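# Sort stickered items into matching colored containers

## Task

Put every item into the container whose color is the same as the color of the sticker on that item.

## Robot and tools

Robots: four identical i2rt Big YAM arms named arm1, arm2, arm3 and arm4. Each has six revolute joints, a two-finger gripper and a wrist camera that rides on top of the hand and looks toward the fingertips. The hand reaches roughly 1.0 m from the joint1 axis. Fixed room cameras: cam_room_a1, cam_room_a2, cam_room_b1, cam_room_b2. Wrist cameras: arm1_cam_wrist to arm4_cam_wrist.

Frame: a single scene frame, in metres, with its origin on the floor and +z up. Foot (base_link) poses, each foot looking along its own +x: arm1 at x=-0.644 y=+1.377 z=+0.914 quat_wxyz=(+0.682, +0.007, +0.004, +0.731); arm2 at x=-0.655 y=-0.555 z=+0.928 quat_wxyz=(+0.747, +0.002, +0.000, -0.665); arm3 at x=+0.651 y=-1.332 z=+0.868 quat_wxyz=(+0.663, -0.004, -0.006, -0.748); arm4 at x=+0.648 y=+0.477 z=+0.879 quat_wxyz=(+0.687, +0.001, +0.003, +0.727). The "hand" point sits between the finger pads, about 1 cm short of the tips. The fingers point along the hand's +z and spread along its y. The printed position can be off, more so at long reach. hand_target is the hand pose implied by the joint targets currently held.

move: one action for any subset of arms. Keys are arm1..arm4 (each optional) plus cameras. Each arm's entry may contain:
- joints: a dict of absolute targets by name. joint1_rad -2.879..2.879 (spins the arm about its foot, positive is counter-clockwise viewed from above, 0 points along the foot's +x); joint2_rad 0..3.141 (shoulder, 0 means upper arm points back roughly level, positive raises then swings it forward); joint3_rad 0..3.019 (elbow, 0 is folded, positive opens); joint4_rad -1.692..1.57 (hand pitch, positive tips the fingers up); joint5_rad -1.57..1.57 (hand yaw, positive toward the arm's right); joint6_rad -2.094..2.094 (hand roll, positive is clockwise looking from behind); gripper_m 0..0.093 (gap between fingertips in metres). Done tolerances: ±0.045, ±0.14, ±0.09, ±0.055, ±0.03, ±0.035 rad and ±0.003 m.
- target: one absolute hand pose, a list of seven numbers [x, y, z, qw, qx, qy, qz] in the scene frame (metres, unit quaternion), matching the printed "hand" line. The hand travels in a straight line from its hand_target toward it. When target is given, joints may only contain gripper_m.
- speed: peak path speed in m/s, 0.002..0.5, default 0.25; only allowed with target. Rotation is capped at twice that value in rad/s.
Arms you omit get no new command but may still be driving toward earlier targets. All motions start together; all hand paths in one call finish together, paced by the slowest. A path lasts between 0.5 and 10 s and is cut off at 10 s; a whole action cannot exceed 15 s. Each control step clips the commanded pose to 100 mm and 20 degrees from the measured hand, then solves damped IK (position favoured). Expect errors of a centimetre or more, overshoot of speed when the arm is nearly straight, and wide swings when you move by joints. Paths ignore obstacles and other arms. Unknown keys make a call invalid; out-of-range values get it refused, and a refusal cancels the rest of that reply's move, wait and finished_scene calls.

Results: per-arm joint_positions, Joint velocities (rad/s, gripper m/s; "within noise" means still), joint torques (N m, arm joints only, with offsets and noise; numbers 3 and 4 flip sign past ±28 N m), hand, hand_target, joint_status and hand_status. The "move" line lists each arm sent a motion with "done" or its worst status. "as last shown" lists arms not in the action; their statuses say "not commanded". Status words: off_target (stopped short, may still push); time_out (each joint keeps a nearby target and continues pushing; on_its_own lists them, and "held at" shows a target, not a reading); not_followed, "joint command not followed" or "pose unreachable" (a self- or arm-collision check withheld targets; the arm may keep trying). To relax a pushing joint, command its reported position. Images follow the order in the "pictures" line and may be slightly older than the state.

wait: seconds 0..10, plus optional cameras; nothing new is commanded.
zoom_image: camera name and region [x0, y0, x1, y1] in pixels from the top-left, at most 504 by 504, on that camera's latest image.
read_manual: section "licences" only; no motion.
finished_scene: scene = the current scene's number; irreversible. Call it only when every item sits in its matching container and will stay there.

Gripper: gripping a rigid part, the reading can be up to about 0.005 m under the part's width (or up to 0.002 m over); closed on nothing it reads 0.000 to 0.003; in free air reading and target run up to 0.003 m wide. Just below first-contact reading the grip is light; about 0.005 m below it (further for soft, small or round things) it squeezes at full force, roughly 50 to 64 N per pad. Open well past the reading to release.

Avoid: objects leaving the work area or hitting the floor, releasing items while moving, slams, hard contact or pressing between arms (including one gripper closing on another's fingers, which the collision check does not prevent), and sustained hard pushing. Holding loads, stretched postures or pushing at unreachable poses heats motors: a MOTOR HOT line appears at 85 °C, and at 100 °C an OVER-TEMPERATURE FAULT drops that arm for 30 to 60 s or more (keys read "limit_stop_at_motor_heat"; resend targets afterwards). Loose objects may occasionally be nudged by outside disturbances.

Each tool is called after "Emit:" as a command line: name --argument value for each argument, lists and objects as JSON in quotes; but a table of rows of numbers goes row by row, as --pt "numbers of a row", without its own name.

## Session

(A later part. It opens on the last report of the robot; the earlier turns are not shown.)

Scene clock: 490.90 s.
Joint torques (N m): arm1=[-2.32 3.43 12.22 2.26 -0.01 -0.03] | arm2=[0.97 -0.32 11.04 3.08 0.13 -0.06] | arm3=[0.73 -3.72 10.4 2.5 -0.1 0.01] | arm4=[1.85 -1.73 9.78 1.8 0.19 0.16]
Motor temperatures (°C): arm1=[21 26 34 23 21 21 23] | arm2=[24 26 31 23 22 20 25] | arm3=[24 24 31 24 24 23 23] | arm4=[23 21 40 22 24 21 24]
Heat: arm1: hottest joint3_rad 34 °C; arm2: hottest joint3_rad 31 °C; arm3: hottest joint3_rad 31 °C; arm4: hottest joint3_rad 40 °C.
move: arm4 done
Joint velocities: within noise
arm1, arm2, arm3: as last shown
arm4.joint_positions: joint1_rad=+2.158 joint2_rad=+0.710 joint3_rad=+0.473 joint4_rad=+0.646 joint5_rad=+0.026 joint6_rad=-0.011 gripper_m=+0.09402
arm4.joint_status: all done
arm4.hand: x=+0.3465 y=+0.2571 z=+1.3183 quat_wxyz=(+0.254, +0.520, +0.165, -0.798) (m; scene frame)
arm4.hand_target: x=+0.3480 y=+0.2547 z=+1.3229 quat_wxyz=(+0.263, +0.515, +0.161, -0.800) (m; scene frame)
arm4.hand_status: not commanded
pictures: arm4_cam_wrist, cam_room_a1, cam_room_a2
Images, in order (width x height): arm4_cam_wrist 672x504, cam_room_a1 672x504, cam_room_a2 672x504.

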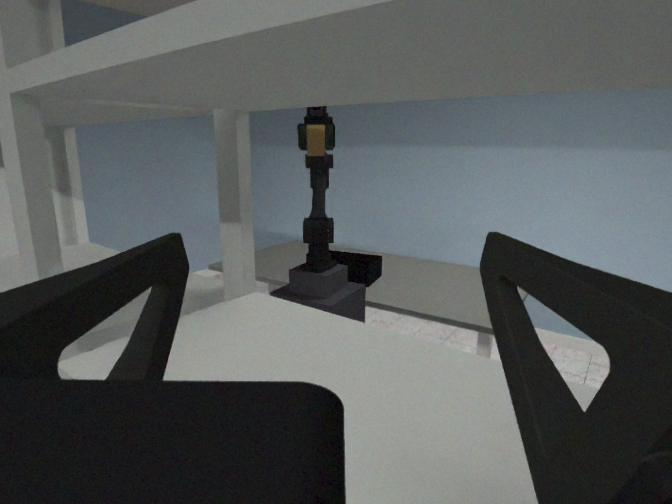

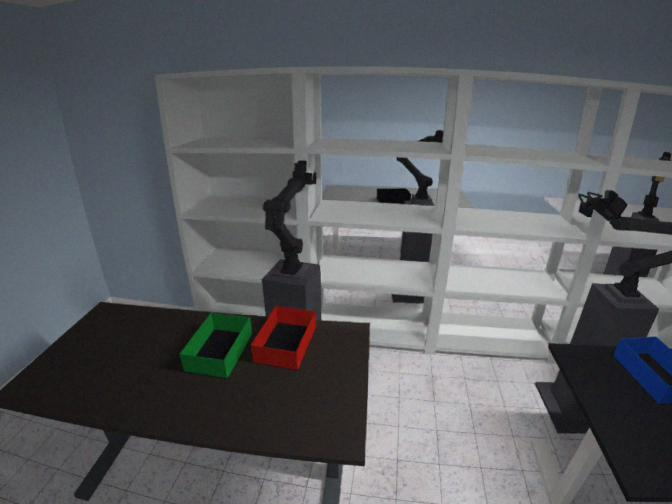

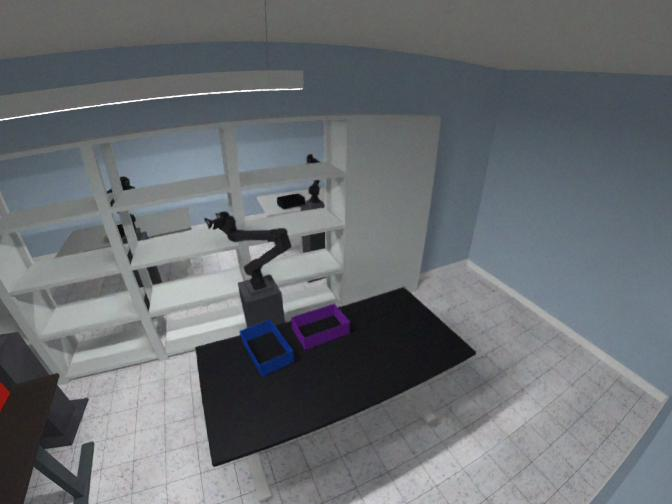

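Emit:
move --arm1 '{"joints": {"joint2_rad": 1.182, "joint3_rad": 0.981, "joint4_rad": -1.021}}' --arm2 '{"joints": {"joint2_rad": 1.182, "joint3_rad": 0.981, "joint4_rad": -1.021}}' --arm4 '{"joints": {"joint2_rad": 0.426, "joint3_rad": 0.785, "joint4_rad": -0.36}}' --cameras '["arm1_cam_wrist", "arm2_cam_wrist"]'

Emit:
move --arm1 '{"joints": {"joint2_rad": 2.192, "joint3_rad": 2.213, "joint4_rad": -1.592}}' --arm2 '{"joints": {"joint2_rad": 2.271, "joint3_rad": 2.302, "joint4_rad": -1.602}}' --cameras '["arm1_cam_wrist", "arm2_cam_wrist", "arm4_cam_wrist", "cam_room_b1", "cam_room_b2"]'

Scene clock: 525.90 s.
Joint torques (N m): arm1=[-2.14 -6.18 13.72 0.53 -0.01 -0.09] | arm2=[1.03 -9.23 14.06 0.94 0.12 -0.05] | arm3=[0.85 -3.84 10.37 2.5 -0.08 0.01] | arm4=[2.02 1.38 9.37 1.03 0.23 0.18]
Motor temperatures (°C): arm1=[21 25 36 23 21 21 23] | arm2=[24 26 33 23 22 20 25] | arm3=[24 24 31 24 24 23 23] | arm4=[23 21 39 22 24 21 24]
Heat: arm1: hottest joint3_rad 36 °C; arm2: hottest joint3_rad 33 °C; arm3: hottest joint3_rad 31 °C; arm4: hottest joint3_rad 39 °C.
move: arm1 done; arm2 done; arm4 done
Joint velocities: within noise
arm1.joint_positions: joint1_rad=-2.243 joint2_rad=+1.189 joint3_rad=+0.947 joint4_rad=-1.012 joint5_rad=+0.002 joint6_rad=+0.007 gripper_m=+0.05284
arm1.joint_status: all done
arm1.hand: x=-0.3190 y=+1.1542 z=+1.0906 quat_wxyz=(-0.143, -0.297, -0.943, +0.048) (m; scene frame)
arm1.hand_target: x=-0.3133 y=+1.1478 z=+1.1078 quat_wxyz=(-0.158, -0.295, -0.941, +0.053) (m; scene frame)
arm1.hand_status: not commanded
arm2.joint_positions: joint1_rad=+2.121 joint2_rad=+1.177 joint3_rad=+0.949 joint4_rad=-1.010 joint5_rad=-0.003 joint6_rad=+0.012 gripper_m=+0.04399
arm2.joint_status: all done
arm2.hand: x=-0.3477 y=-0.3132 z=+1.1172 quat_wxyz=(-0.157, +0.318, -0.933, -0.058) (m; scene frame)
arm2.hand_target: x=-0.3423 y=-0.3079 z=+1.1289 quat_wxyz=(-0.165, +0.324, -0.930, -0.058) (m; scene frame)
arm2.hand_status: not commanded
arm3: as last shown
arm4.joint_positions: joint1_rad=+2.158 joint2_rad=+0.426 joint3_rad=+0.784 joint4_rad=-0.348 joint5_rad=+0.026 joint6_rad=-0.011 gripper_m=+0.09402
arm4.joint_status: all done
arm4.hand: x=+0.4005 y=+0.2976 z=+1.3663 quat_wxyz=(+0.213, +0.667, +0.217, -0.680) (m; scene frame)
arm4.hand_target: x=+0.4017 y=+0.2958 z=+1.3636 quat_wxyz=(+0.218, +0.671, +0.216, -0.674) (m; scene frame)
arm4.hand_status: not commanded
pictures: arm1_cam_wrist, arm2_cam_wrist
Images, in order (width x height): arm1_cam_wrist 672x504, arm2_cam_wrist 672x504.

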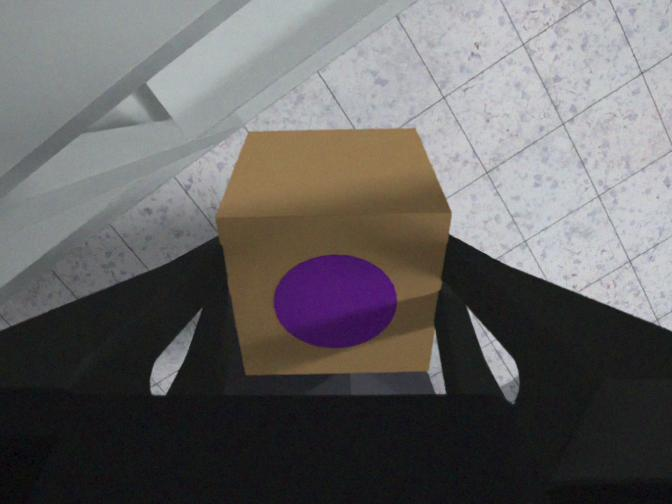

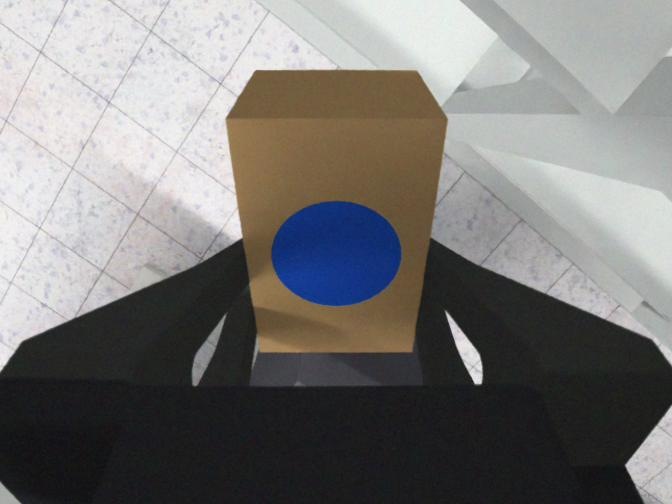

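Scene clock: 527.67 s.
Joint torques (N m): arm1=[-3.25 -19.25 15.79 0.53 0 -0.06] | arm2=[1.03 -25.17 14.75 0.1 0.13 -0.05] | arm3=[0.62 -3.78 10.33 2.48 -0.09 0] | arm4=[1.32 1.32 9.44 1.02 0.22 0.16]
Motor temperatures (°C): arm1=[21 25 36 23 21 21 23] | arm2=[24 26 33 23 22 20 25] | arm3=[24 24 31 24 24 23 23] | arm4=[23 21 39 22 24 21 24]
Heat: arm1: hottest joint3_rad 36 °C; arm2: hottest joint3_rad 33 °C; arm3: hottest joint3_rad 31 °C; arm4: hottest joint3_rad 39 °C.
move: arm1 done; arm2 done
Joint velocities: within noise
arm1.joint_positions: joint1_rad=-2.243 joint2_rad=+2.187 joint3_rad=+2.151 joint4_rad=-1.596 joint5_rad=+0.002 joint6_rad=+0.007 gripper_m=+0.05284
arm1.joint_status: all done
arm1.hand: x=-0.0962 y=+1.0003 z=+1.0456 quat_wxyz=(+0.037, -0.300, -0.953, -0.007) (m; scene frame)
arm1.hand_target: x=-0.0846 y=+0.9877 z=+1.0653 quat_wxyz=(+0.008, -0.300, -0.954, +0.001) (m; scene frame)
arm1.hand_status: not commanded
arm2.joint_positions: joint1_rad=+2.121 joint2_rad=+2.259 joint3_rad=+2.256 joint4_rad=-1.589 joint5_rad=-0.003 joint6_rad=+0.012 gripper_m=+0.04399
arm2.joint_status: all done
arm2.hand: x=-0.1123 y=-0.1276 z=+1.0637 quat_wxyz=(+0.009, +0.322, -0.947, +0.001) (m; scene frame)
arm2.hand_target: x=-0.1073 y=-0.1212 z=+1.0729 quat_wxyz=(-0.001, +0.329, -0.944, -0.001) (m; scene frame)
arm2.hand_status: not commanded
arm3, arm4: as last shown
arm4.hand_target: x=+0.4017 y=+0.2958 z=+1.3637 quat_wxyz=(+0.218, +0.671, +0.216, -0.675) (m; scene frame)
pictures: arm1_cam_wrist, arm2_cam_wrist, arm4_cam_wrist, cam_room_b1, cam_room_b2
Images, in order (width x height): arm1_cam_wrist 672x504, arm2_cam_wrist 672x504, arm4_cam_wrist 672x504, cam_room_b1 672x504, cam_room_b2 672x504.

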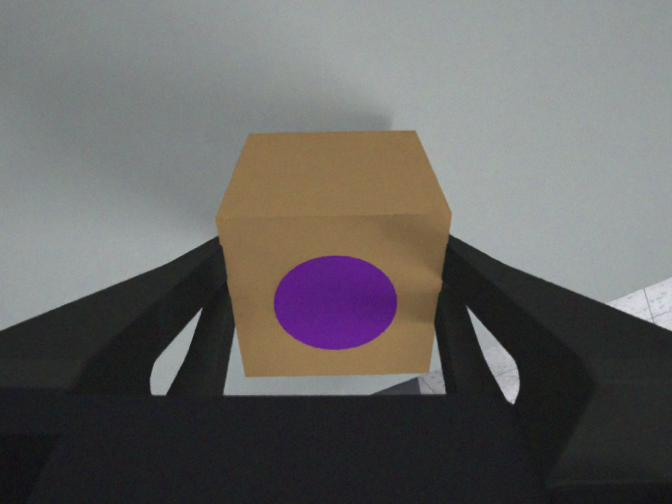

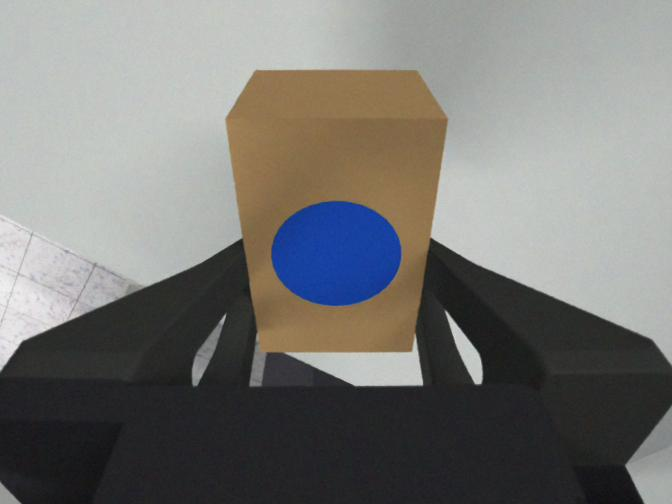

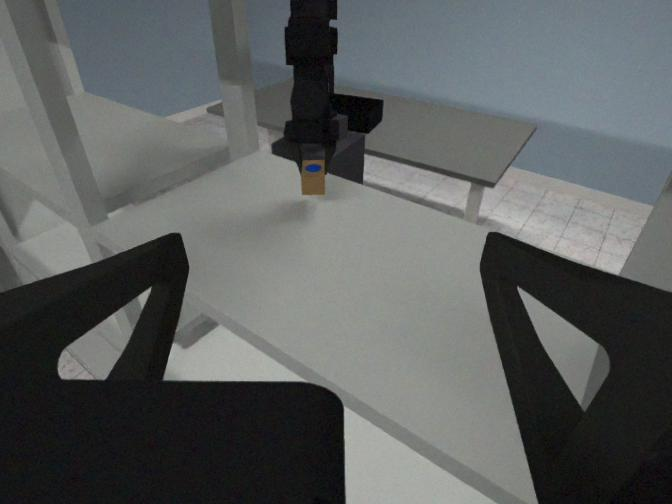

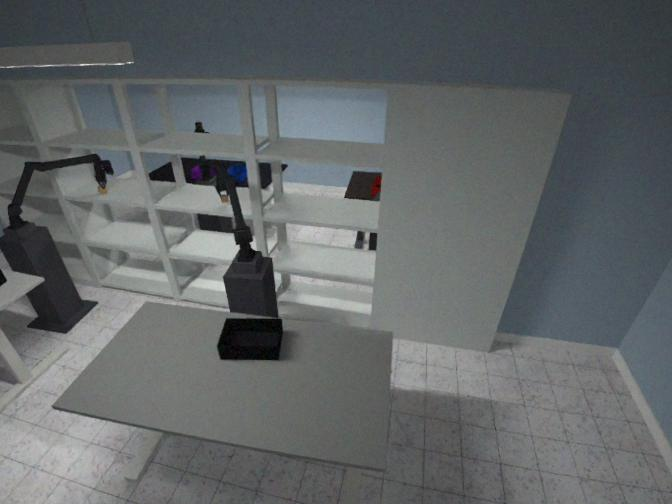

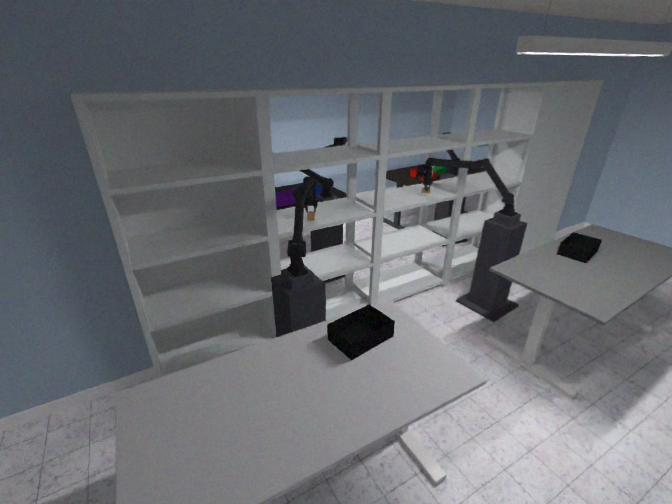

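Emit:
move --arm1 '{"target": [-0.085, 0.986, 1.046, -0.029, -0.3, -0.954, 0.009], "speed": 0.05}' --arm2 '{"target": [-0.105, -0.12, 1.042, -0.006, 0.325, -0.945, 0.0], "speed": 0.05}' --cameras '["arm4_cam_wrist", "arm1_cam_wrist", "arm2_cam_wrist"]'

Scene clock: 539.20 s.
Joint torques (N m): arm1=[-2.43 -20.95 9.83 1.31 -0.05 -0.06] | arm2=[1.08 -25.29 10.07 1.28 0.13 0.04] | arm3=[0.85 -3.72 10.33 2.51 -0.09 0.01] | arm4=[1.73 1.03 9.32 1.02 0.22 0.15]
Motor temperatures (°C): arm1=[21 26 37 23 21 21 23] | arm2=[23 26 35 22 22 20 25] | arm3=[24 24 31 24 24 23 23] | arm4=[23 21 37 22 24 21 24]
Heat: arm1: hottest joint3_rad 37 °C; arm2: hottest joint3_rad 35 °C; arm3: hottest joint3_rad 31 °C; arm4: hottest joint3_rad 37 °C.
move: arm1 off_target; arm2 off_target
Joint velocities: within noise
arm1.joint_positions: joint1_rad=-2.244 joint2_rad=+2.148 joint3_rad=+2.064 joint4_rad=-1.444 joint5_rad=-0.005 joint6_rad=+0.004 gripper_m=+0.05284
arm1.joint_status: not commanded
arm1.hand: x=-0.0845 y=+0.9930 z=+1.0378 quat_wxyz=(-0.014, -0.299, -0.954, +0.005) (m; scene frame)
arm1.hand_target: x=-0.0851 y=+0.9860 z=+1.0460 quat_wxyz=(-0.029, -0.300, -0.953, +0.009) (m; scene frame)
arm1.hand_status: off_target (0.011 m and 1.8 deg from the pose sent, 0.018 m and 7.8 deg at the start)
arm2.joint_positions: joint1_rad=+2.121 joint2_rad=+2.259 joint3_rad=+2.237 joint4_rad=-1.528 joint5_rad=+0.002 joint6_rad=+0.012 gripper_m=+0.04399
arm2.joint_status: not commanded
arm2.hand: x=-0.1039 y=-0.1220 z=+1.0562 quat_wxyz=(-0.011, +0.322, -0.947, -0.004) (m; scene frame)
arm2.hand_target: x=-0.1053 y=-0.1201 z=+1.0422 quat_wxyz=(-0.006, +0.325, -0.946, +0.000) (m; scene frame)
arm2.hand_status: off_target (0.014 m and 0.8 deg from the pose sent, 0.024 m and 1.8 deg at the start)
arm3, arm4: as last shown
pictures: arm1_cam_wrist, arm2_cam_wrist, arm4_cam_wrist
Images, in order (width x height): arm1_cam_wrist 672x504, arm2_cam_wrist 672x504, arm4_cam_wrist 672x504.

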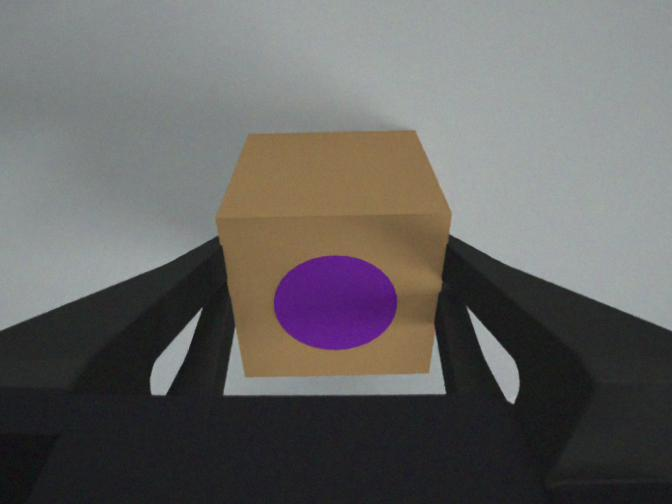

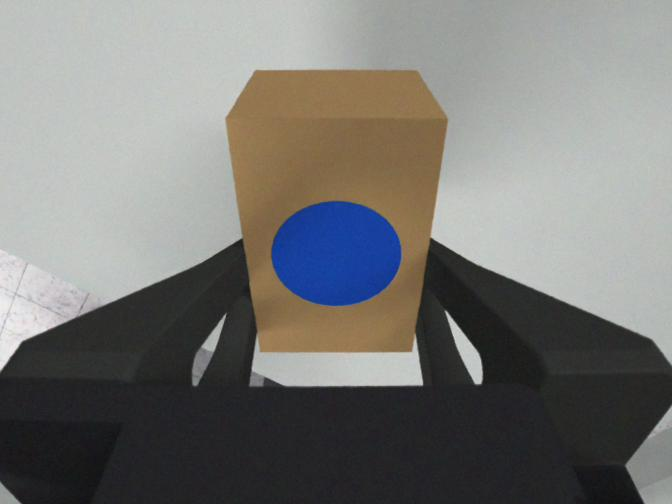

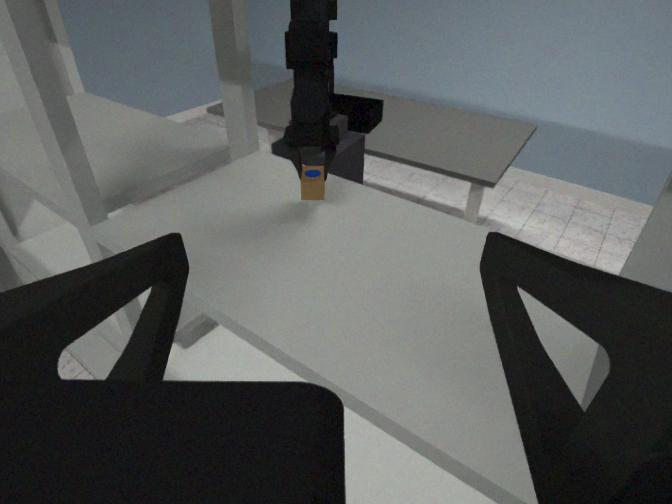

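Emit:
move --arm1 '{"target": [-0.085, 0.986, 1.034, -0.022, -0.3, -0.954, 0.007], "speed": 0.05}' --arm2 '{"target": [-0.105, -0.12, 1.022, 0.002, 0.325, -0.945, 0.0], "speed": 0.05}' --cameras '["arm4_cam_wrist"]'

Emit:
zoom_image --camera "arm4_cam_wrist" --region '[240, 120, 400, 240]'

Scene clock: 544.37 s.
Joint torques (N m): arm1=[-2.55 -20.07 9.46 1.29 -0.05 -0.06] | arm2=[0.91 -23.82 9.91 1.29 -0.11 0.03] | arm3=[0.73 -3.84 10.36 2.5 -0.08 0.02] | arm4=[1.2 1.38 9.32 0.99 0.21 0.16]
Motor temperatures (°C): arm1=[21 26 37 23 21 21 23] | arm2=[23 26 34 22 22 20 25] | arm3=[24 24 31 24 24 23 23] | arm4=[23 21 37 22 24 21 24]
Heat: arm1: hottest joint3_rad 37 °C; arm2: hottest joint3_rad 34 °C; arm3: hottest joint3_rad 31 °C; arm4: hottest joint3_rad 37 °C.
move: arm1 done; arm2 off_target
Joint velocities: within noise
arm1.joint_positions: joint1_rad=-2.244 joint2_rad=+2.148 joint3_rad=+2.064 joint4_rad=-1.443 joint5_rad=-0.005 joint6_rad=+0.004 gripper_m=+0.05284
arm1.joint_status: not commanded
arm1.hand: x=-0.0845 y=+0.9930 z=+1.0375 quat_wxyz=(-0.014, -0.299, -0.954, +0.005) (m; scene frame)
arm1.hand_target: x=-0.0851 y=+0.9860 z=+1.0341 quat_wxyz=(-0.022, -0.300, -0.954, +0.007) (m; scene frame)
arm1.hand_status: done (0.008 m and 1.0 deg from the pose sent, 0.008 m and 1.0 deg at the start)
arm2.joint_positions: joint1_rad=+2.121 joint2_rad=+2.259 joint3_rad=+2.216 joint4_rad=-1.505 joint5_rad=+0.002 joint6_rad=+0.012 gripper_m=+0.04399
arm2.joint_status: not commanded
arm2.hand: x=-0.1034 y=-0.1216 z=+1.0485 quat_wxyz=(-0.013, +0.322, -0.947, -0.004) (m; scene frame)
arm2.hand_target: x=-0.1057 y=-0.1205 z=+1.0224 quat_wxyz=(+0.002, +0.325, -0.946, +0.000) (m; scene frame)
arm2.hand_status: off_target (0.027 m and 1.8 deg from the pose sent, 0.034 m and 1.6 deg at the start)
arm3, arm4: as last shown
pictures: arm4_cam_wrist
Images, in order (width x height): arm4_cam_wrist 672x504.

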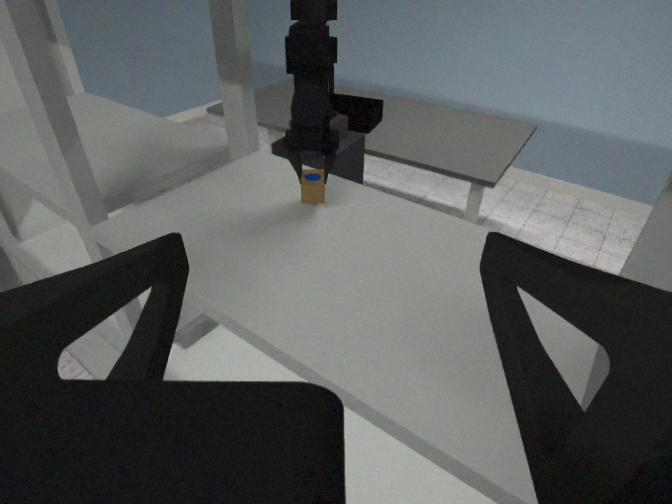

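Scaled by 3.150.

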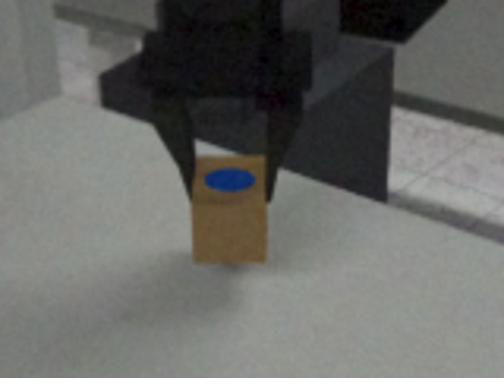

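Emit:
move --arm1 '{"target": [-0.085, 0.986, 1.022, -0.018, -0.3, -0.954, 0.006], "speed": 0.05}' --arm2 '{"target": [-0.105, -0.12, 1.008, 0.008, 0.325, -0.945, 0.001], "speed": 0.05}' --cameras '["arm4_cam_wrist", "arm1_cam_wrist", "arm2_cam_wrist"]'

Emit:
zoom_image --camera "arm4_cam_wrist" --region '[240, 120, 400, 240]'

Scene clock: 550.50 s.
Joint torques (N m): arm1=[-2.55 -18.37 8.91 1.59 -0.04 -0.06] | arm2=[0.91 -23.12 9.88 1.29 -0.17 0.03] | arm3=[0.62 -3.72 10.36 2.5 -0.09 0] | arm4=[1.44 0.97 9.47 1.07 0.2 0.13]
Motor temperatures (°C): arm1=[21 27 36 23 21 21 23] | arm2=[23 26 34 22 22 20 25] | arm3=[24 24 31 24 24 23 23] | arm4=[23 21 36 22 24 21 24]
Heat: arm1: hottest joint3_rad 36 °C; arm2: hottest joint3_rad 34 °C; arm3: hottest joint3_rad 31 °C; arm4: hottest joint3_rad 36 °C.
move: arm1 off_target; arm2 off_target
Joint velocities: within noise
arm1.joint_positions: joint1_rad=-2.244 joint2_rad=+2.144 joint3_rad=+2.056 joint4_rad=-1.434 joint5_rad=-0.005 joint6_rad=+0.004 gripper_m=+0.05284
arm1.joint_status: not commanded
arm1.hand: x=-0.0845 y=+0.9930 z=+1.0370 quat_wxyz=(-0.016, -0.299, -0.954, +0.006) (m; scene frame)
arm1.hand_target: x=-0.0854 y=+0.9862 z=+1.0223 quat_wxyz=(-0.018, -0.300, -0.954, +0.006) (m; scene frame)
arm1.hand_status: off_target (0.017 m and 0.2 deg from the pose sent, 0.017 m and 0.5 deg at the start)
arm2.joint_positions: joint1_rad=+2.121 joint2_rad=+2.263 joint3_rad=+2.206 joint4_rad=-1.491 joint5_rad=+0.001 joint6_rad=+0.012 gripper_m=+0.04399
arm2.joint_status: not commanded
arm2.hand: x=-0.1031 y=-0.1212 z=+1.0417 quat_wxyz=(-0.012, +0.322, -0.947, -0.004) (m; scene frame)
arm2.hand_target: x=-0.1060 y=-0.1207 z=+1.0087 quat_wxyz=(+0.008, +0.325, -0.946, +0.001) (m; scene frame)
arm2.hand_status: off_target (0.034 m and 2.4 deg from the pose sent, 0.040 m and 2.5 deg at the start)
arm3.joint_positions: joint1_rad=-1.442 joint2_rad=+0.699 joint3_rad=+0.750 joint4_rad=-0.084 joint5_rad=+0.002 joint6_rad=-0.006 gripper_m=+0.09401
arm3.joint_status: not commanded
arm3.hand: x=+0.2476 y=-1.3281 z=+1.3049 quat_wxyz=(-0.005, -0.719, +0.000, +0.695) (m; scene frame)
arm3.hand_target: x=+0.2506 y=-1.3250 z=+1.3164 quat_wxyz=(-0.005, -0.707, +0.005, +0.707) (m; scene frame)
arm3.hand_status: not commanded
arm4: as last shown
pictures: arm1_cam_wrist, arm2_cam_wrist, arm4_cam_wrist
Images, in order (width x height): arm1_cam_wrist 672x504, arm2_cam_wrist 672x504, arm4_cam_wrist 672x504.

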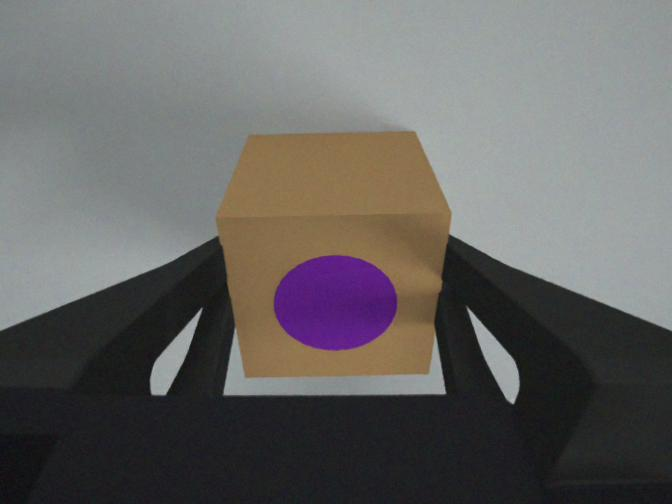

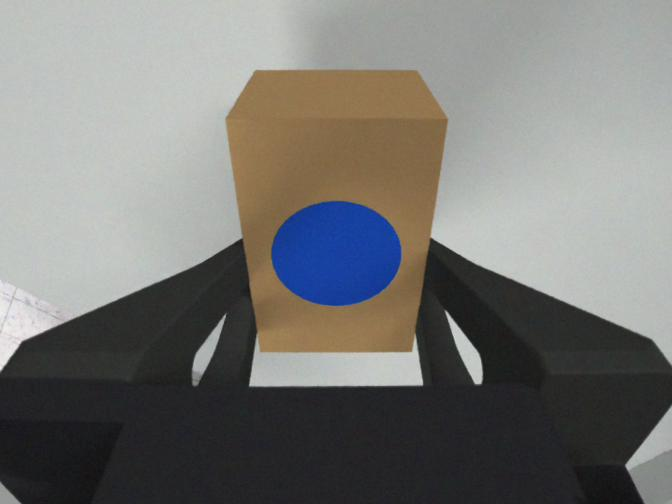

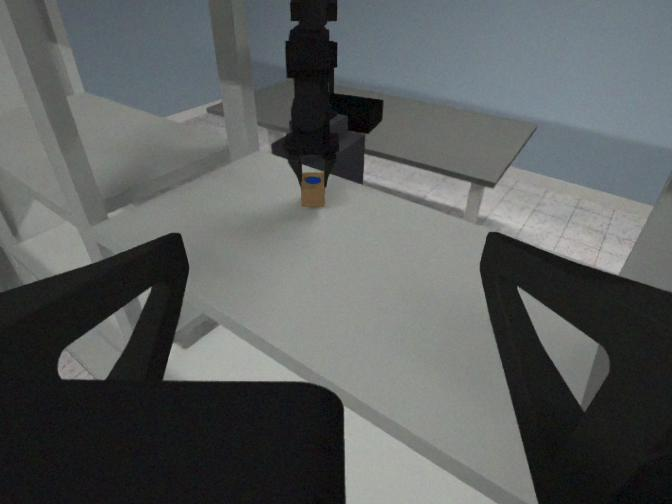

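Scaled by 3.150.

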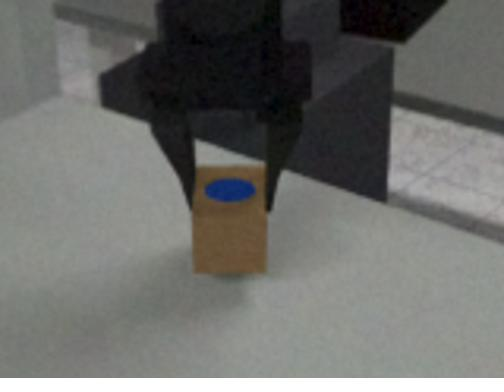

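Emit:
move --arm1 '{"joints": {"gripper_m": 0.085}}' --arm2 '{"target": [-0.107, -0.121, 0.993, 0.014, 0.325, -0.945, 0.001], "speed": 0.05}' --cameras '["arm4_cam_wrist", "arm1_cam_wrist", "arm2_cam_wrist"]'

Emit:
zoom_image --camera "arm4_cam_wrist" --region '[240, 120, 400, 240]'

Scene clock: 555.77 s.
Joint torques (N m): arm1=[-1.85 -18.26 10.58 0.92 0.01 -0.02] | arm2=[0.85 -23.12 9.88 1.22 -0.16 0.01] | arm3=[0.73 -3.72 10.39 2.5 -0.09 0.01] | arm4=[1.26 1.32 9.36 1.01 0.19 0.12]
Motor temperatures (°C): arm1=[21 27 36 23 21 21 23] | arm2=[23 26 34 22 22 20 25] | arm3=[24 24 31 24 24 23 23] | arm4=[23 21 36 22 24 21 24]
Heat: arm1: hottest joint3_rad 36 °C; arm2: hottest joint3_rad 34 °C; arm3: hottest joint3_rad 31 °C; arm4: hottest joint3_rad 36 °C.
move: arm1 done; arm2 off_target
Joint velocities: within noise
arm1.joint_positions: joint1_rad=-2.244 joint2_rad=+2.145 joint3_rad=+2.037 joint4_rad=-1.415 joint5_rad=-0.005 joint6_rad=+0.004 gripper_m=+0.08496
arm1.joint_status: all done
arm1.hand: x=-0.0853 y=+0.9935 z=+1.0290 quat_wxyz=(-0.016, -0.299, -0.954, +0.006) (m; scene frame)
arm1.hand_target: x=-0.0853 y=+0.9862 z=+1.0222 quat_wxyz=(-0.018, -0.300, -0.954, +0.006) (m; scene frame)
arm1.hand_status: not commanded
arm2.joint_positions: joint1_rad=+2.121 joint2_rad=+2.271 joint3_rad=+2.182 joint4_rad=-1.470 joint5_rad=-0.003 joint6_rad=+0.012 gripper_m=+0.04399
arm2.joint_status: not commanded
arm2.hand: x=-0.1047 y=-0.1214 z=+1.0271 quat_wxyz=(-0.007, +0.322, -0.947, -0.005) (m; scene frame)
arm2.hand_target: x=-0.1080 y=-0.1217 z=+0.9936 quat_wxyz=(+0.014, +0.325, -0.946, +0.001) (m; scene frame)
arm2.hand_status: off_target (0.034 m and 2.5 deg from the pose sent, 0.049 m and 3.1 deg at the start)
arm3, arm4: as last shown
pictures: arm1_cam_wrist, arm2_cam_wrist, arm4_cam_wrist
Images, in order (width x height): arm1_cam_wrist 672x504, arm2_cam_wrist 672x504, arm4_cam_wrist 672x504.

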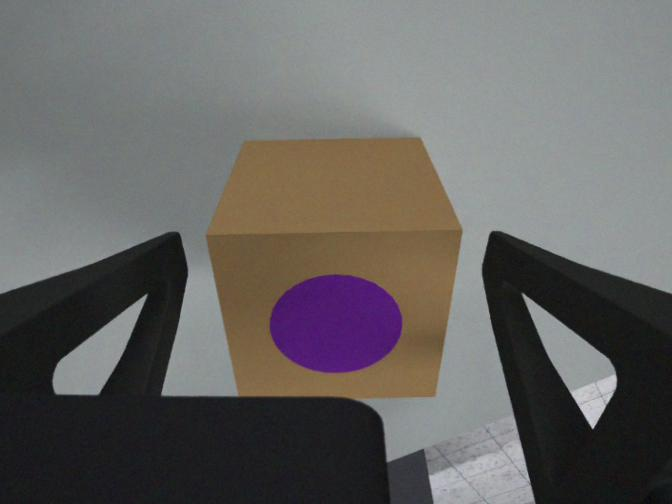

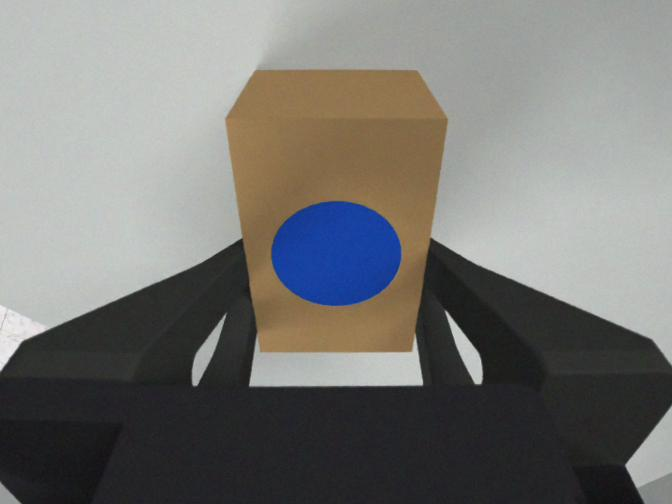

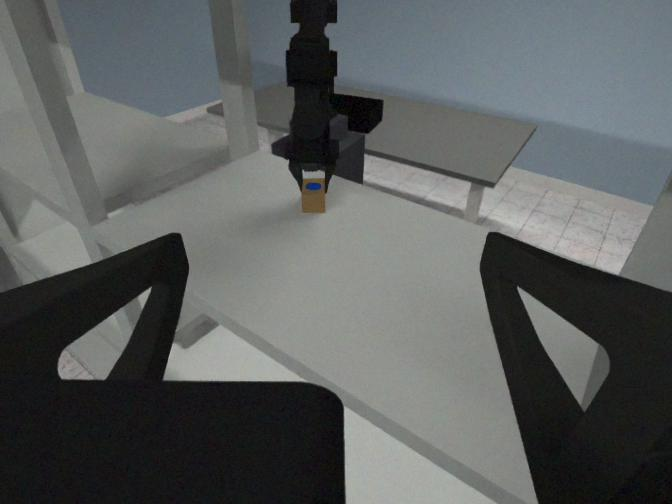

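Scaled by 3.150.

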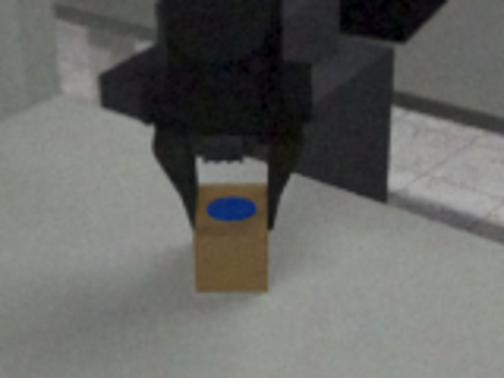

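Emit:
move --arm2 '{"target": [-0.105, -0.121, 1.02, 0.008, 0.325, -0.945, 0.0], "speed": 0.05}' --cameras '[]'

Emit:
move --arm2 '{"joints": {"gripper_m": 0.085}}' --cameras '["arm2_cam_wrist"]'

Emit:
move --arm1 '{"target": [-0.095, 0.985, 1.16, -0.015, -0.3, -0.954, 0.006], "speed": 0.15}' --arm2 '{"target": [-0.115, -0.13, 1.16, 0.0, 0.325, -0.945, 0.0], "speed": 0.15}' --cameras '["arm1_cam_wrist", "arm2_cam_wrist", "arm4_cam_wrist"]'

Scene clock: 562.70 s.
Joint torques (N m): arm1=[-2.73 -18.61 10.73 0.98 -0.02 -0.03] | arm2=[0.73 -24.06 13.68 -0.02 -0.07 0.01] | arm3=[0.67 -3.78 10.36 2.5 -0.08 0] | arm4=[1.32 1.32 9.37 0.96 0.23 0.13]
Motor temperatures (°C): arm1=[21 27 35 23 21 21 23] | arm2=[23 27 33 22 22 20 25] | arm3=[24 24 31 24 24 23 23] | arm4=[23 21 35 22 24 21 24]
Heat: arm1: hottest joint3_rad 35 °C; arm2: hottest joint3_rad 33 °C; arm3: hottest joint3_rad 31 °C; arm4: hottest joint3_rad 35 °C.
move: arm2 done
Joint velocities: within noise
arm1, arm3, arm4: as last shown
arm2.joint_positions: joint1_rad=+2.121 joint2_rad=+2.271 joint3_rad=+2.182 joint4_rad=-1.486 joint5_rad=-0.003 joint6_rad=+0.012 gripper_m=+0.04399
arm2.joint_status: not commanded
arm2.hand: x=-0.1077 y=-0.1239 z=+1.0270 quat_wxyz=(+0.001, +0.322, -0.947, -0.002) (m; scene frame)
arm2.hand_target: x=-0.1053 y=-0.1211 z=+1.0199 quat_wxyz=(+0.008, +0.325, -0.946, +0.000) (m; scene frame)
arm2.hand_status: done (0.008 m and 0.9 deg from the pose sent, 0.007 m and 1.8 deg at the start)
pictures: none
No camera images: "cameras" was empty.

Scene clock: 563.27 s.
Joint torques (N m): arm1=[-2.43 -18.67 10.7 1.09 0 0] | arm2=[0.62 -24.12 13.65 0.18 -0.06 0] | arm3=[0.67 -3.78 10.35 2.5 -0.09 0.01] | arm4=[1.2 1.38 9.39 0.95 0.2 0.16]
Motor temperatures (°C): arm1=[21 27 35 23 21 21 23] | arm2=[23 27 33 22 22 20 25] | arm3=[24 24 31 24 24 23 23] | arm4=[23 21 35 22 24 21 24]
Heat: arm1: hottest joint3_rad 35 °C; arm2: hottest joint3_rad 33 °C; arm3: hottest joint3_rad 31 °C; arm4: hottest joint3_rad 35 °C.
move: arm2 done
Joint velocities: within noise
arm1, arm3, arm4: as last shown
arm2.joint_positions: joint1_rad=+2.121 joint2_rad=+2.271 joint3_rad=+2.182 joint4_rad=-1.491 joint5_rad=-0.003 joint6_rad=+0.012 gripper_m=+0.08492
arm2.joint_status: all done
arm2.hand: x=-0.1088 y=-0.1247 z=+1.0271 quat_wxyz=(+0.003, +0.322, -0.947, -0.001) (m; scene frame)
arm2.hand_target: x=-0.1053 y=-0.1211 z=+1.0199 quat_wxyz=(+0.008, +0.325, -0.946, +0.000) (m; scene frame)
arm2.hand_status: not commanded
pictures: arm2_cam_wrist
Images, in order (width x height): arm2_cam_wrist 672x504.

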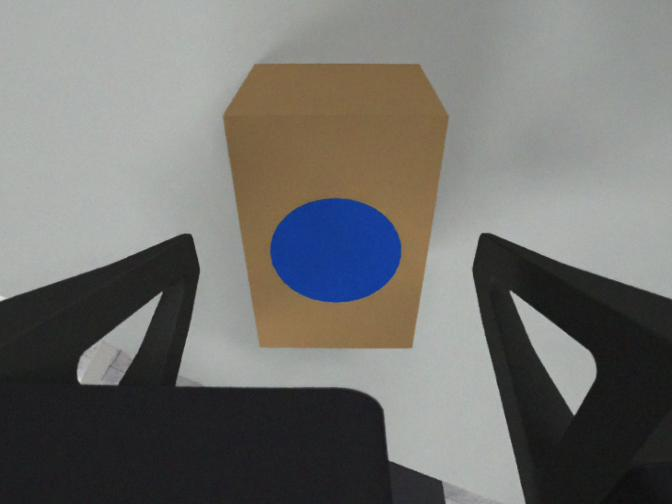

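Scene clock: 564.80 s.
Joint torques (N m): arm1=[-2.9 -21.07 15.24 0.14 0.08 -0.04] | arm2=[0.79 -24.76 14.95 0.31 0.13 0.01] | arm3=[0.79 -3.84 10.39 2.54 -0.09 0.01] | arm4=[1.03 1.32 9.35 1.02 0.2 0.12]
Motor temperatures (°C): arm1=[21 28 36 23 21 21 23] | arm2=[23 27 33 22 22 20 25] | arm3=[24 24 31 24 24 23 23] | arm4=[23 21 35 22 24 21 24]
Heat: arm1: hottest joint3_rad 36 °C; arm2: hottest joint3_rad 33 °C; arm3: hottest joint3_rad 31 °C; arm4: hottest joint3_rad 35 °C.
move: arm1 off_target; arm2 off_target
Joint velocities: within noise
arm1.joint_positions: joint1_rad=-2.252 joint2_rad=+2.130 joint3_rad=+2.265 joint4_rad=-1.684 joint5_rad=-0.005 joint6_rad=-0.006 gripper_m=+0.08496
arm1.joint_status: not commanded
arm1.hand: x=-0.0968 y=+0.9951 z=+1.1252 quat_wxyz=(-0.003, -0.299, -0.954, +0.002) (m; scene frame)
arm1.hand_target: x=-0.0965 y=+0.9863 z=+1.1593 quat_wxyz=(-0.033, -0.300, -0.953, +0.012) (m; scene frame)
arm1.hand_status: off_target (0.036 m and 1.5 deg from the pose sent, 0.132 m and 0.1 deg at the start; a joint's target at an end of its range on 21 of 46 steps)
arm2.joint_positions: joint1_rad=+2.121 joint2_rad=+2.170 joint3_rad=+2.317 joint4_rad=-1.671 joint5_rad=-0.002 joint6_rad=+0.012 gripper_m=+0.08492
arm2.joint_status: not commanded
arm2.hand: x=-0.1208 y=-0.1345 z=+1.1456 quat_wxyz=(-0.023, +0.322, -0.946, -0.010) (m; scene frame)
arm2.hand_target: x=-0.1158 y=-0.1305 z=+1.1596 quat_wxyz=(-0.037, +0.325, -0.945, -0.013) (m; scene frame)
arm2.hand_status: off_target (0.016 m and 2.9 deg from the pose sent, 0.133 m and 0.6 deg at the start; a joint's target at an end of its range on 27 of 46 steps)
arm3: as last shown
arm4.joint_positions: joint1_rad=+2.158 joint2_rad=+0.426 joint3_rad=+0.784 joint4_rad=-0.348 joint5_rad=+0.026 joint6_rad=-0.011 gripper_m=+0.09402
arm4.joint_status: not commanded
arm4.hand: x=+0.4005 y=+0.2976 z=+1.3663 quat_wxyz=(+0.213, +0.667, +0.217, -0.680) (m; scene frame)
arm4.hand_target: x=+0.4017 y=+0.2958 z=+1.3637 quat_wxyz=(+0.218, +0.671, +0.216, -0.675) (m; scene frame)
arm4.hand_status: not commanded
pictures: arm1_cam_wrist, arm2_cam_wrist, arm4_cam_wrist
Images, in order (width x height): arm1_cam_wrist 672x504, arm2_cam_wrist 672x504, arm4_cam_wrist 672x504.

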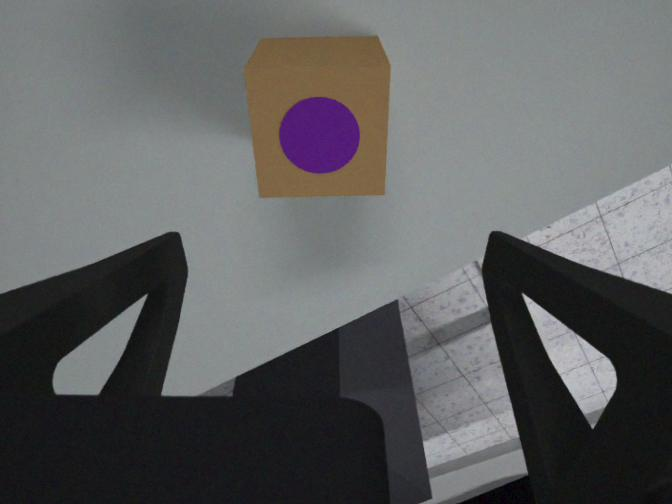

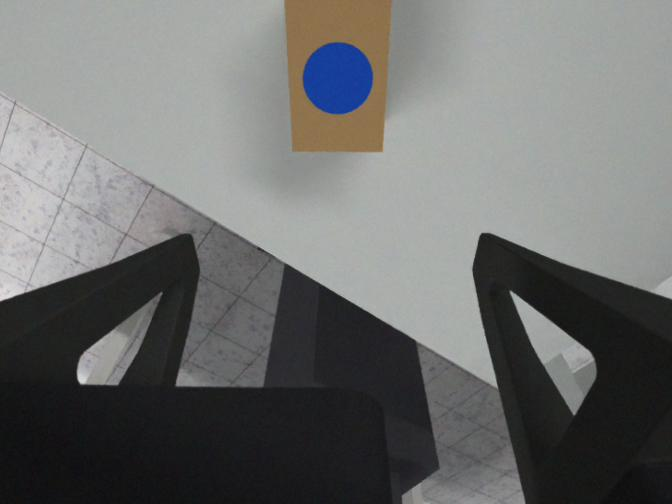

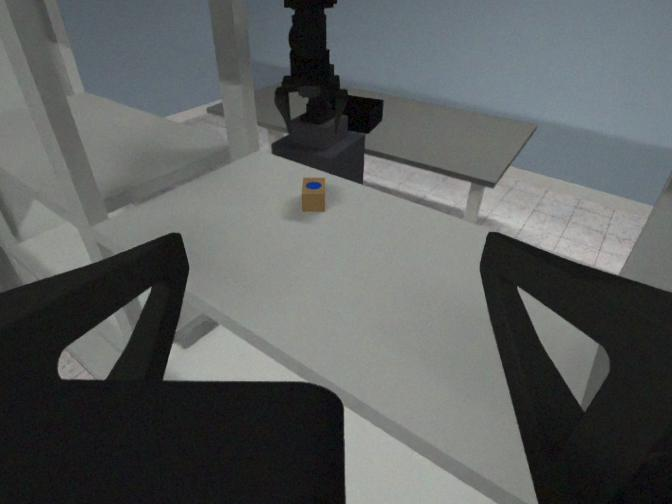

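Emit:
move --arm1 '{"target": [-0.275, 1.12, 1.11, -0.143, -0.297, -0.943, 0.048], "speed": 0.3}' --arm2 '{"target": [-0.302, -0.275, 1.11, -0.157, 0.318, -0.933, -0.058], "speed": 0.3}' --arm4 '{"joints": {"joint1_rad": 2.187, "joint2_rad": 0.981, "joint3_rad": 0.635, "joint4_rad": -0.091, "joint5_rad": 0, "joint6_rad": 0}}' --cameras '["cam_room_b1", "cam_room_b2"]'

Emit:
move --arm1 '{"joints": {"joint1_rad": -1.8, "joint2_rad": 0.426, "joint3_rad": 0.785, "joint4_rad": -0.621}}' --arm2 '{"joints": {"joint1_rad": 1.6, "joint2_rad": 0.426, "joint3_rad": 0.785, "joint4_rad": -0.621}}' --arm4 '{"joints": {"joint2_rad": 2.082, "joint3_rad": 1.670, "joint4_rad": -0.024}}' --cameras '["arm1_cam_wrist", "arm2_cam_wrist", "arm4_cam_wrist", "cam_room_a2"]'

Scene clock: 590.27 s.
Joint torques (N m): arm1=[-2.14 -8.35 11.47 1.5 0.08 0.12] | arm2=[1.03 -12.28 10.76 2.04 -0.03 0.1] | arm3=[0.73 -3.78 10.36 2.51 -0.09 0.01] | arm4=[1.44 -6.01 9.48 2.02 -0.02 0.12]
Motor temperatures (°C): arm1=[21 29 39 23 21 21 22] | arm2=[23 27 36 22 22 20 24] | arm3=[24 24 31 24 24 23 23] | arm4=[22 21 35 22 24 21 24]
Heat: arm1: hottest joint3_rad 39 °C; arm2: hottest joint3_rad 36 °C; arm3: hottest joint3_rad 31 °C; arm4: hottest joint3_rad 35 °C.
move: arm1 off_target; arm2 done; arm4 done
Joint velocities: within noise
arm1.joint_positions: joint1_rad=-2.252 joint2_rad=+1.333 joint3_rad=+1.110 joint4_rad=-1.064 joint5_rad=-0.003 joint6_rad=-0.006 gripper_m=+0.08496
arm1.joint_status: not commanded
arm1.hand: x=-0.2808 y=+1.1239 z=+1.1018 quat_wxyz=(-0.128, -0.295, -0.946, +0.043) (m; scene frame)
arm1.hand_target: x=-0.2751 y=+1.1202 z=+1.1101 quat_wxyz=(-0.143, -0.297, -0.943, +0.048) (m; scene frame)
arm1.hand_status: off_target (0.011 m and 1.9 deg from the pose sent, 0.218 m and 17.0 deg at the start)
arm2.joint_positions: joint1_rad=+2.121 joint2_rad=+1.343 joint3_rad=+1.081 joint4_rad=-0.983 joint5_rad=-0.002 joint6_rad=+0.012 gripper_m=+0.08492
arm2.joint_status: not commanded
arm2.hand: x=-0.3020 y=-0.2774 z=+1.1123 quat_wxyz=(-0.154, +0.318, -0.934, -0.056) (m; scene frame)
arm2.hand_target: x=-0.3021 y=-0.2750 z=+1.1100 quat_wxyz=(-0.157, +0.318, -0.933, -0.058) (m; scene frame)
arm2.hand_status: done (0.003 m and 0.5 deg from the pose sent, 0.232 m and 16.4 deg at the start)
arm3: as last shown
arm4.joint_positions: joint1_rad=+2.180 joint2_rad=+0.976 joint3_rad=+0.633 joint4_rad=-0.110 joint5_rad=+0.003 joint6_rad=-0.011 gripper_m=+0.09402
arm4.joint_status: all done
arm4.hand: x=+0.2972 y=+0.2029 z=+1.1278 quat_wxyz=(+0.170, +0.798, +0.280, -0.505) (m; scene frame)
arm4.hand_target: x=+0.2970 y=+0.1983 z=+1.1310 quat_wxyz=(+0.178, +0.795, +0.278, -0.509) (m; scene frame)
arm4.hand_status: not commanded
pictures: cam_room_b1, cam_room_b2
Images, in order (width x height): cam_room_b1 672x504, cam_room_b2 672x504.

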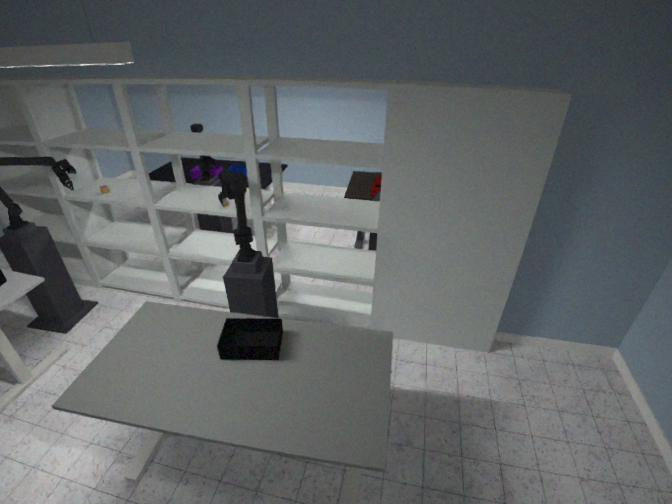

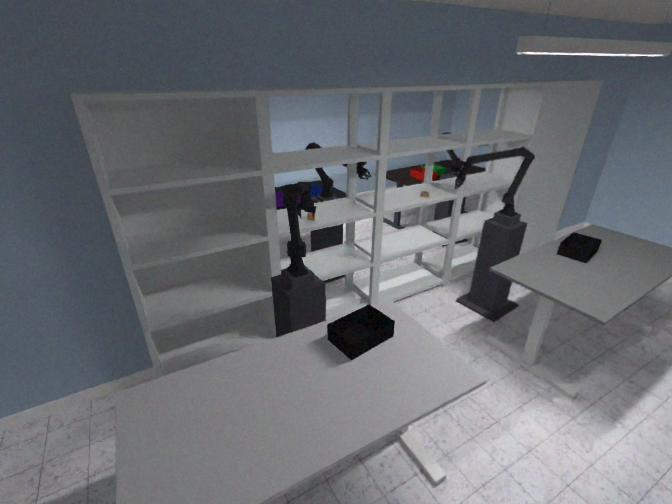

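Scene clock: 592.07 s.
Joint torques (N m): arm1=[-1.26 3.25 12.04 2.4 0.09 0.09] | arm2=[0.32 -0.03 11.14 3.14 -0.08 0.1] | arm3=[0.73 -3.78 10.39 2.45 -0.09 0.01] | arm4=[0.85 -24.29 12.21 1.66 0.02 0.14]
Motor temperatures (°C): arm1=[21 29 39 23 21 21 22] | arm2=[23 27 35 22 22 20 24] | arm3=[24 24 31 24 24 23 23] | arm4=[22 22 35 22 24 21 24]
Heat: arm1: hottest joint3_rad 39 °C; arm2: hottest joint3_rad 35 °C; arm3: hottest joint3_rad 31 °C; arm4: hottest joint3_rad 35 °C.
move: arm1 done; arm2 done; arm4 done
Joint velocities: within noise
arm1.joint_positions: joint1_rad=-1.806 joint2_rad=+0.424 joint3_rad=+0.779 joint4_rad=-0.638 joint5_rad=-0.003 joint6_rad=-0.006 gripper_m=+0.08496
arm1.joint_status: all done
arm1.hand: x=-0.3423 y=+1.3267 z=+1.3213 quat_wxyz=(-0.592, -0.064, -0.802, +0.050) (m; scene frame)
arm1.hand_target: x=-0.3409 y=+1.3279 z=+1.3285 quat_wxyz=(-0.600, -0.064, -0.796, +0.048) (m; scene frame)
arm1.hand_status: not commanded
arm2.joint_positions: joint1_rad=+1.605 joint2_rad=+0.428 joint3_rad=+0.796 joint4_rad=-0.634 joint5_rad=-0.001 joint6_rad=+0.012 gripper_m=+0.08493
arm2.joint_status: all done
arm2.hand: x=-0.3600 y=-0.5119 z=+1.3510 quat_wxyz=(-0.606, +0.055, -0.792, -0.051) (m; scene frame)
arm2.hand_target: x=-0.3589 y=-0.5129 z=+1.3480 quat_wxyz=(-0.607, +0.052, -0.791, -0.051) (m; scene frame)
arm2.hand_status: not commanded
arm3: as last shown
arm4.joint_positions: joint1_rad=+2.180 joint2_rad=+2.079 joint3_rad=+1.622 joint4_rad=-0.032 joint5_rad=+0.002 joint6_rad=-0.011 gripper_m=+0.09402
arm4.joint_status: all done
arm4.hand: x=-0.0009 y=-0.0315 z=+1.0278 quat_wxyz=(+0.165, +0.807, +0.283, -0.490) (m; scene frame)
arm4.hand_target: x=-0.0081 y=-0.0447 z=+1.0545 quat_wxyz=(+0.178, +0.795, +0.278, -0.510) (m; scene frame)
arm4.hand_status: not commanded
pictures: arm1_cam_wrist, arm2_cam_wrist, arm4_cam_wrist, cam_room_a2
Images, in order (width x height): arm1_cam_wrist 672x504, arm2_cam_wrist 672x504, arm4_cam_wrist 672x504, cam_room_a2 672x504.

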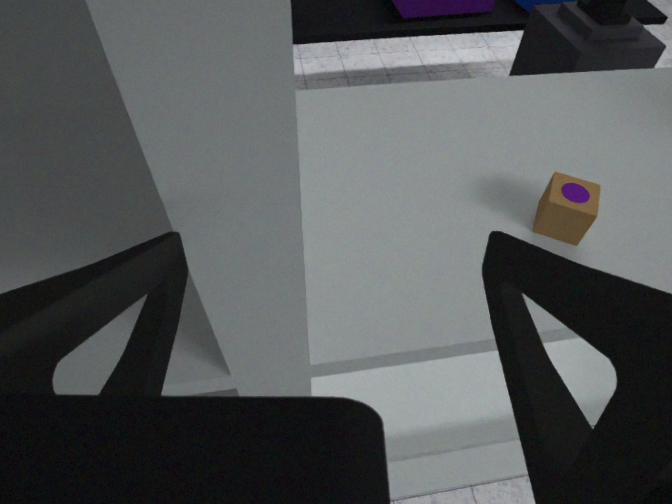

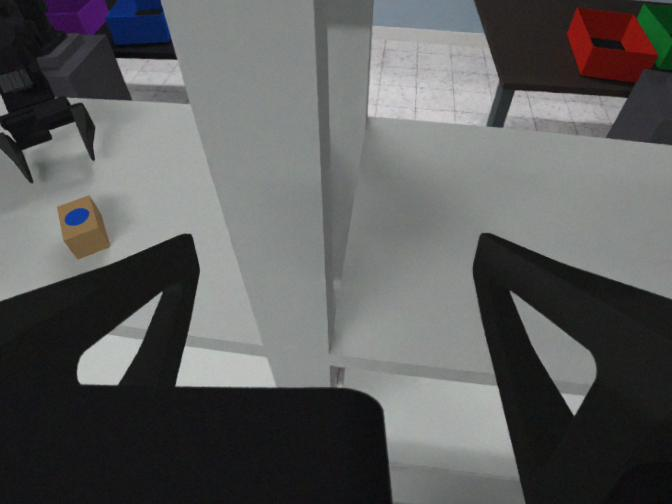

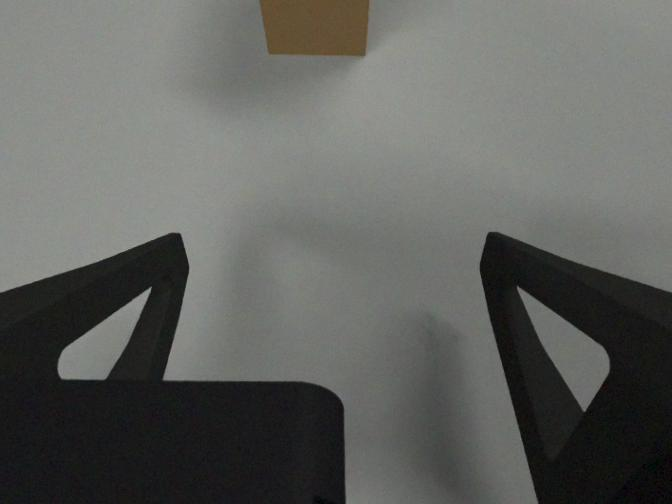

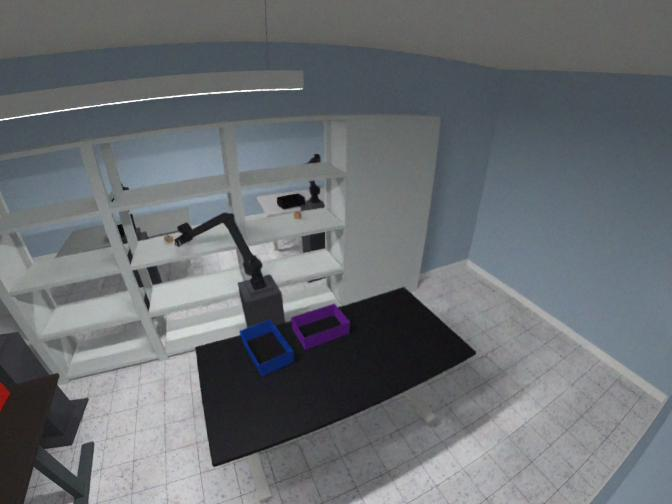

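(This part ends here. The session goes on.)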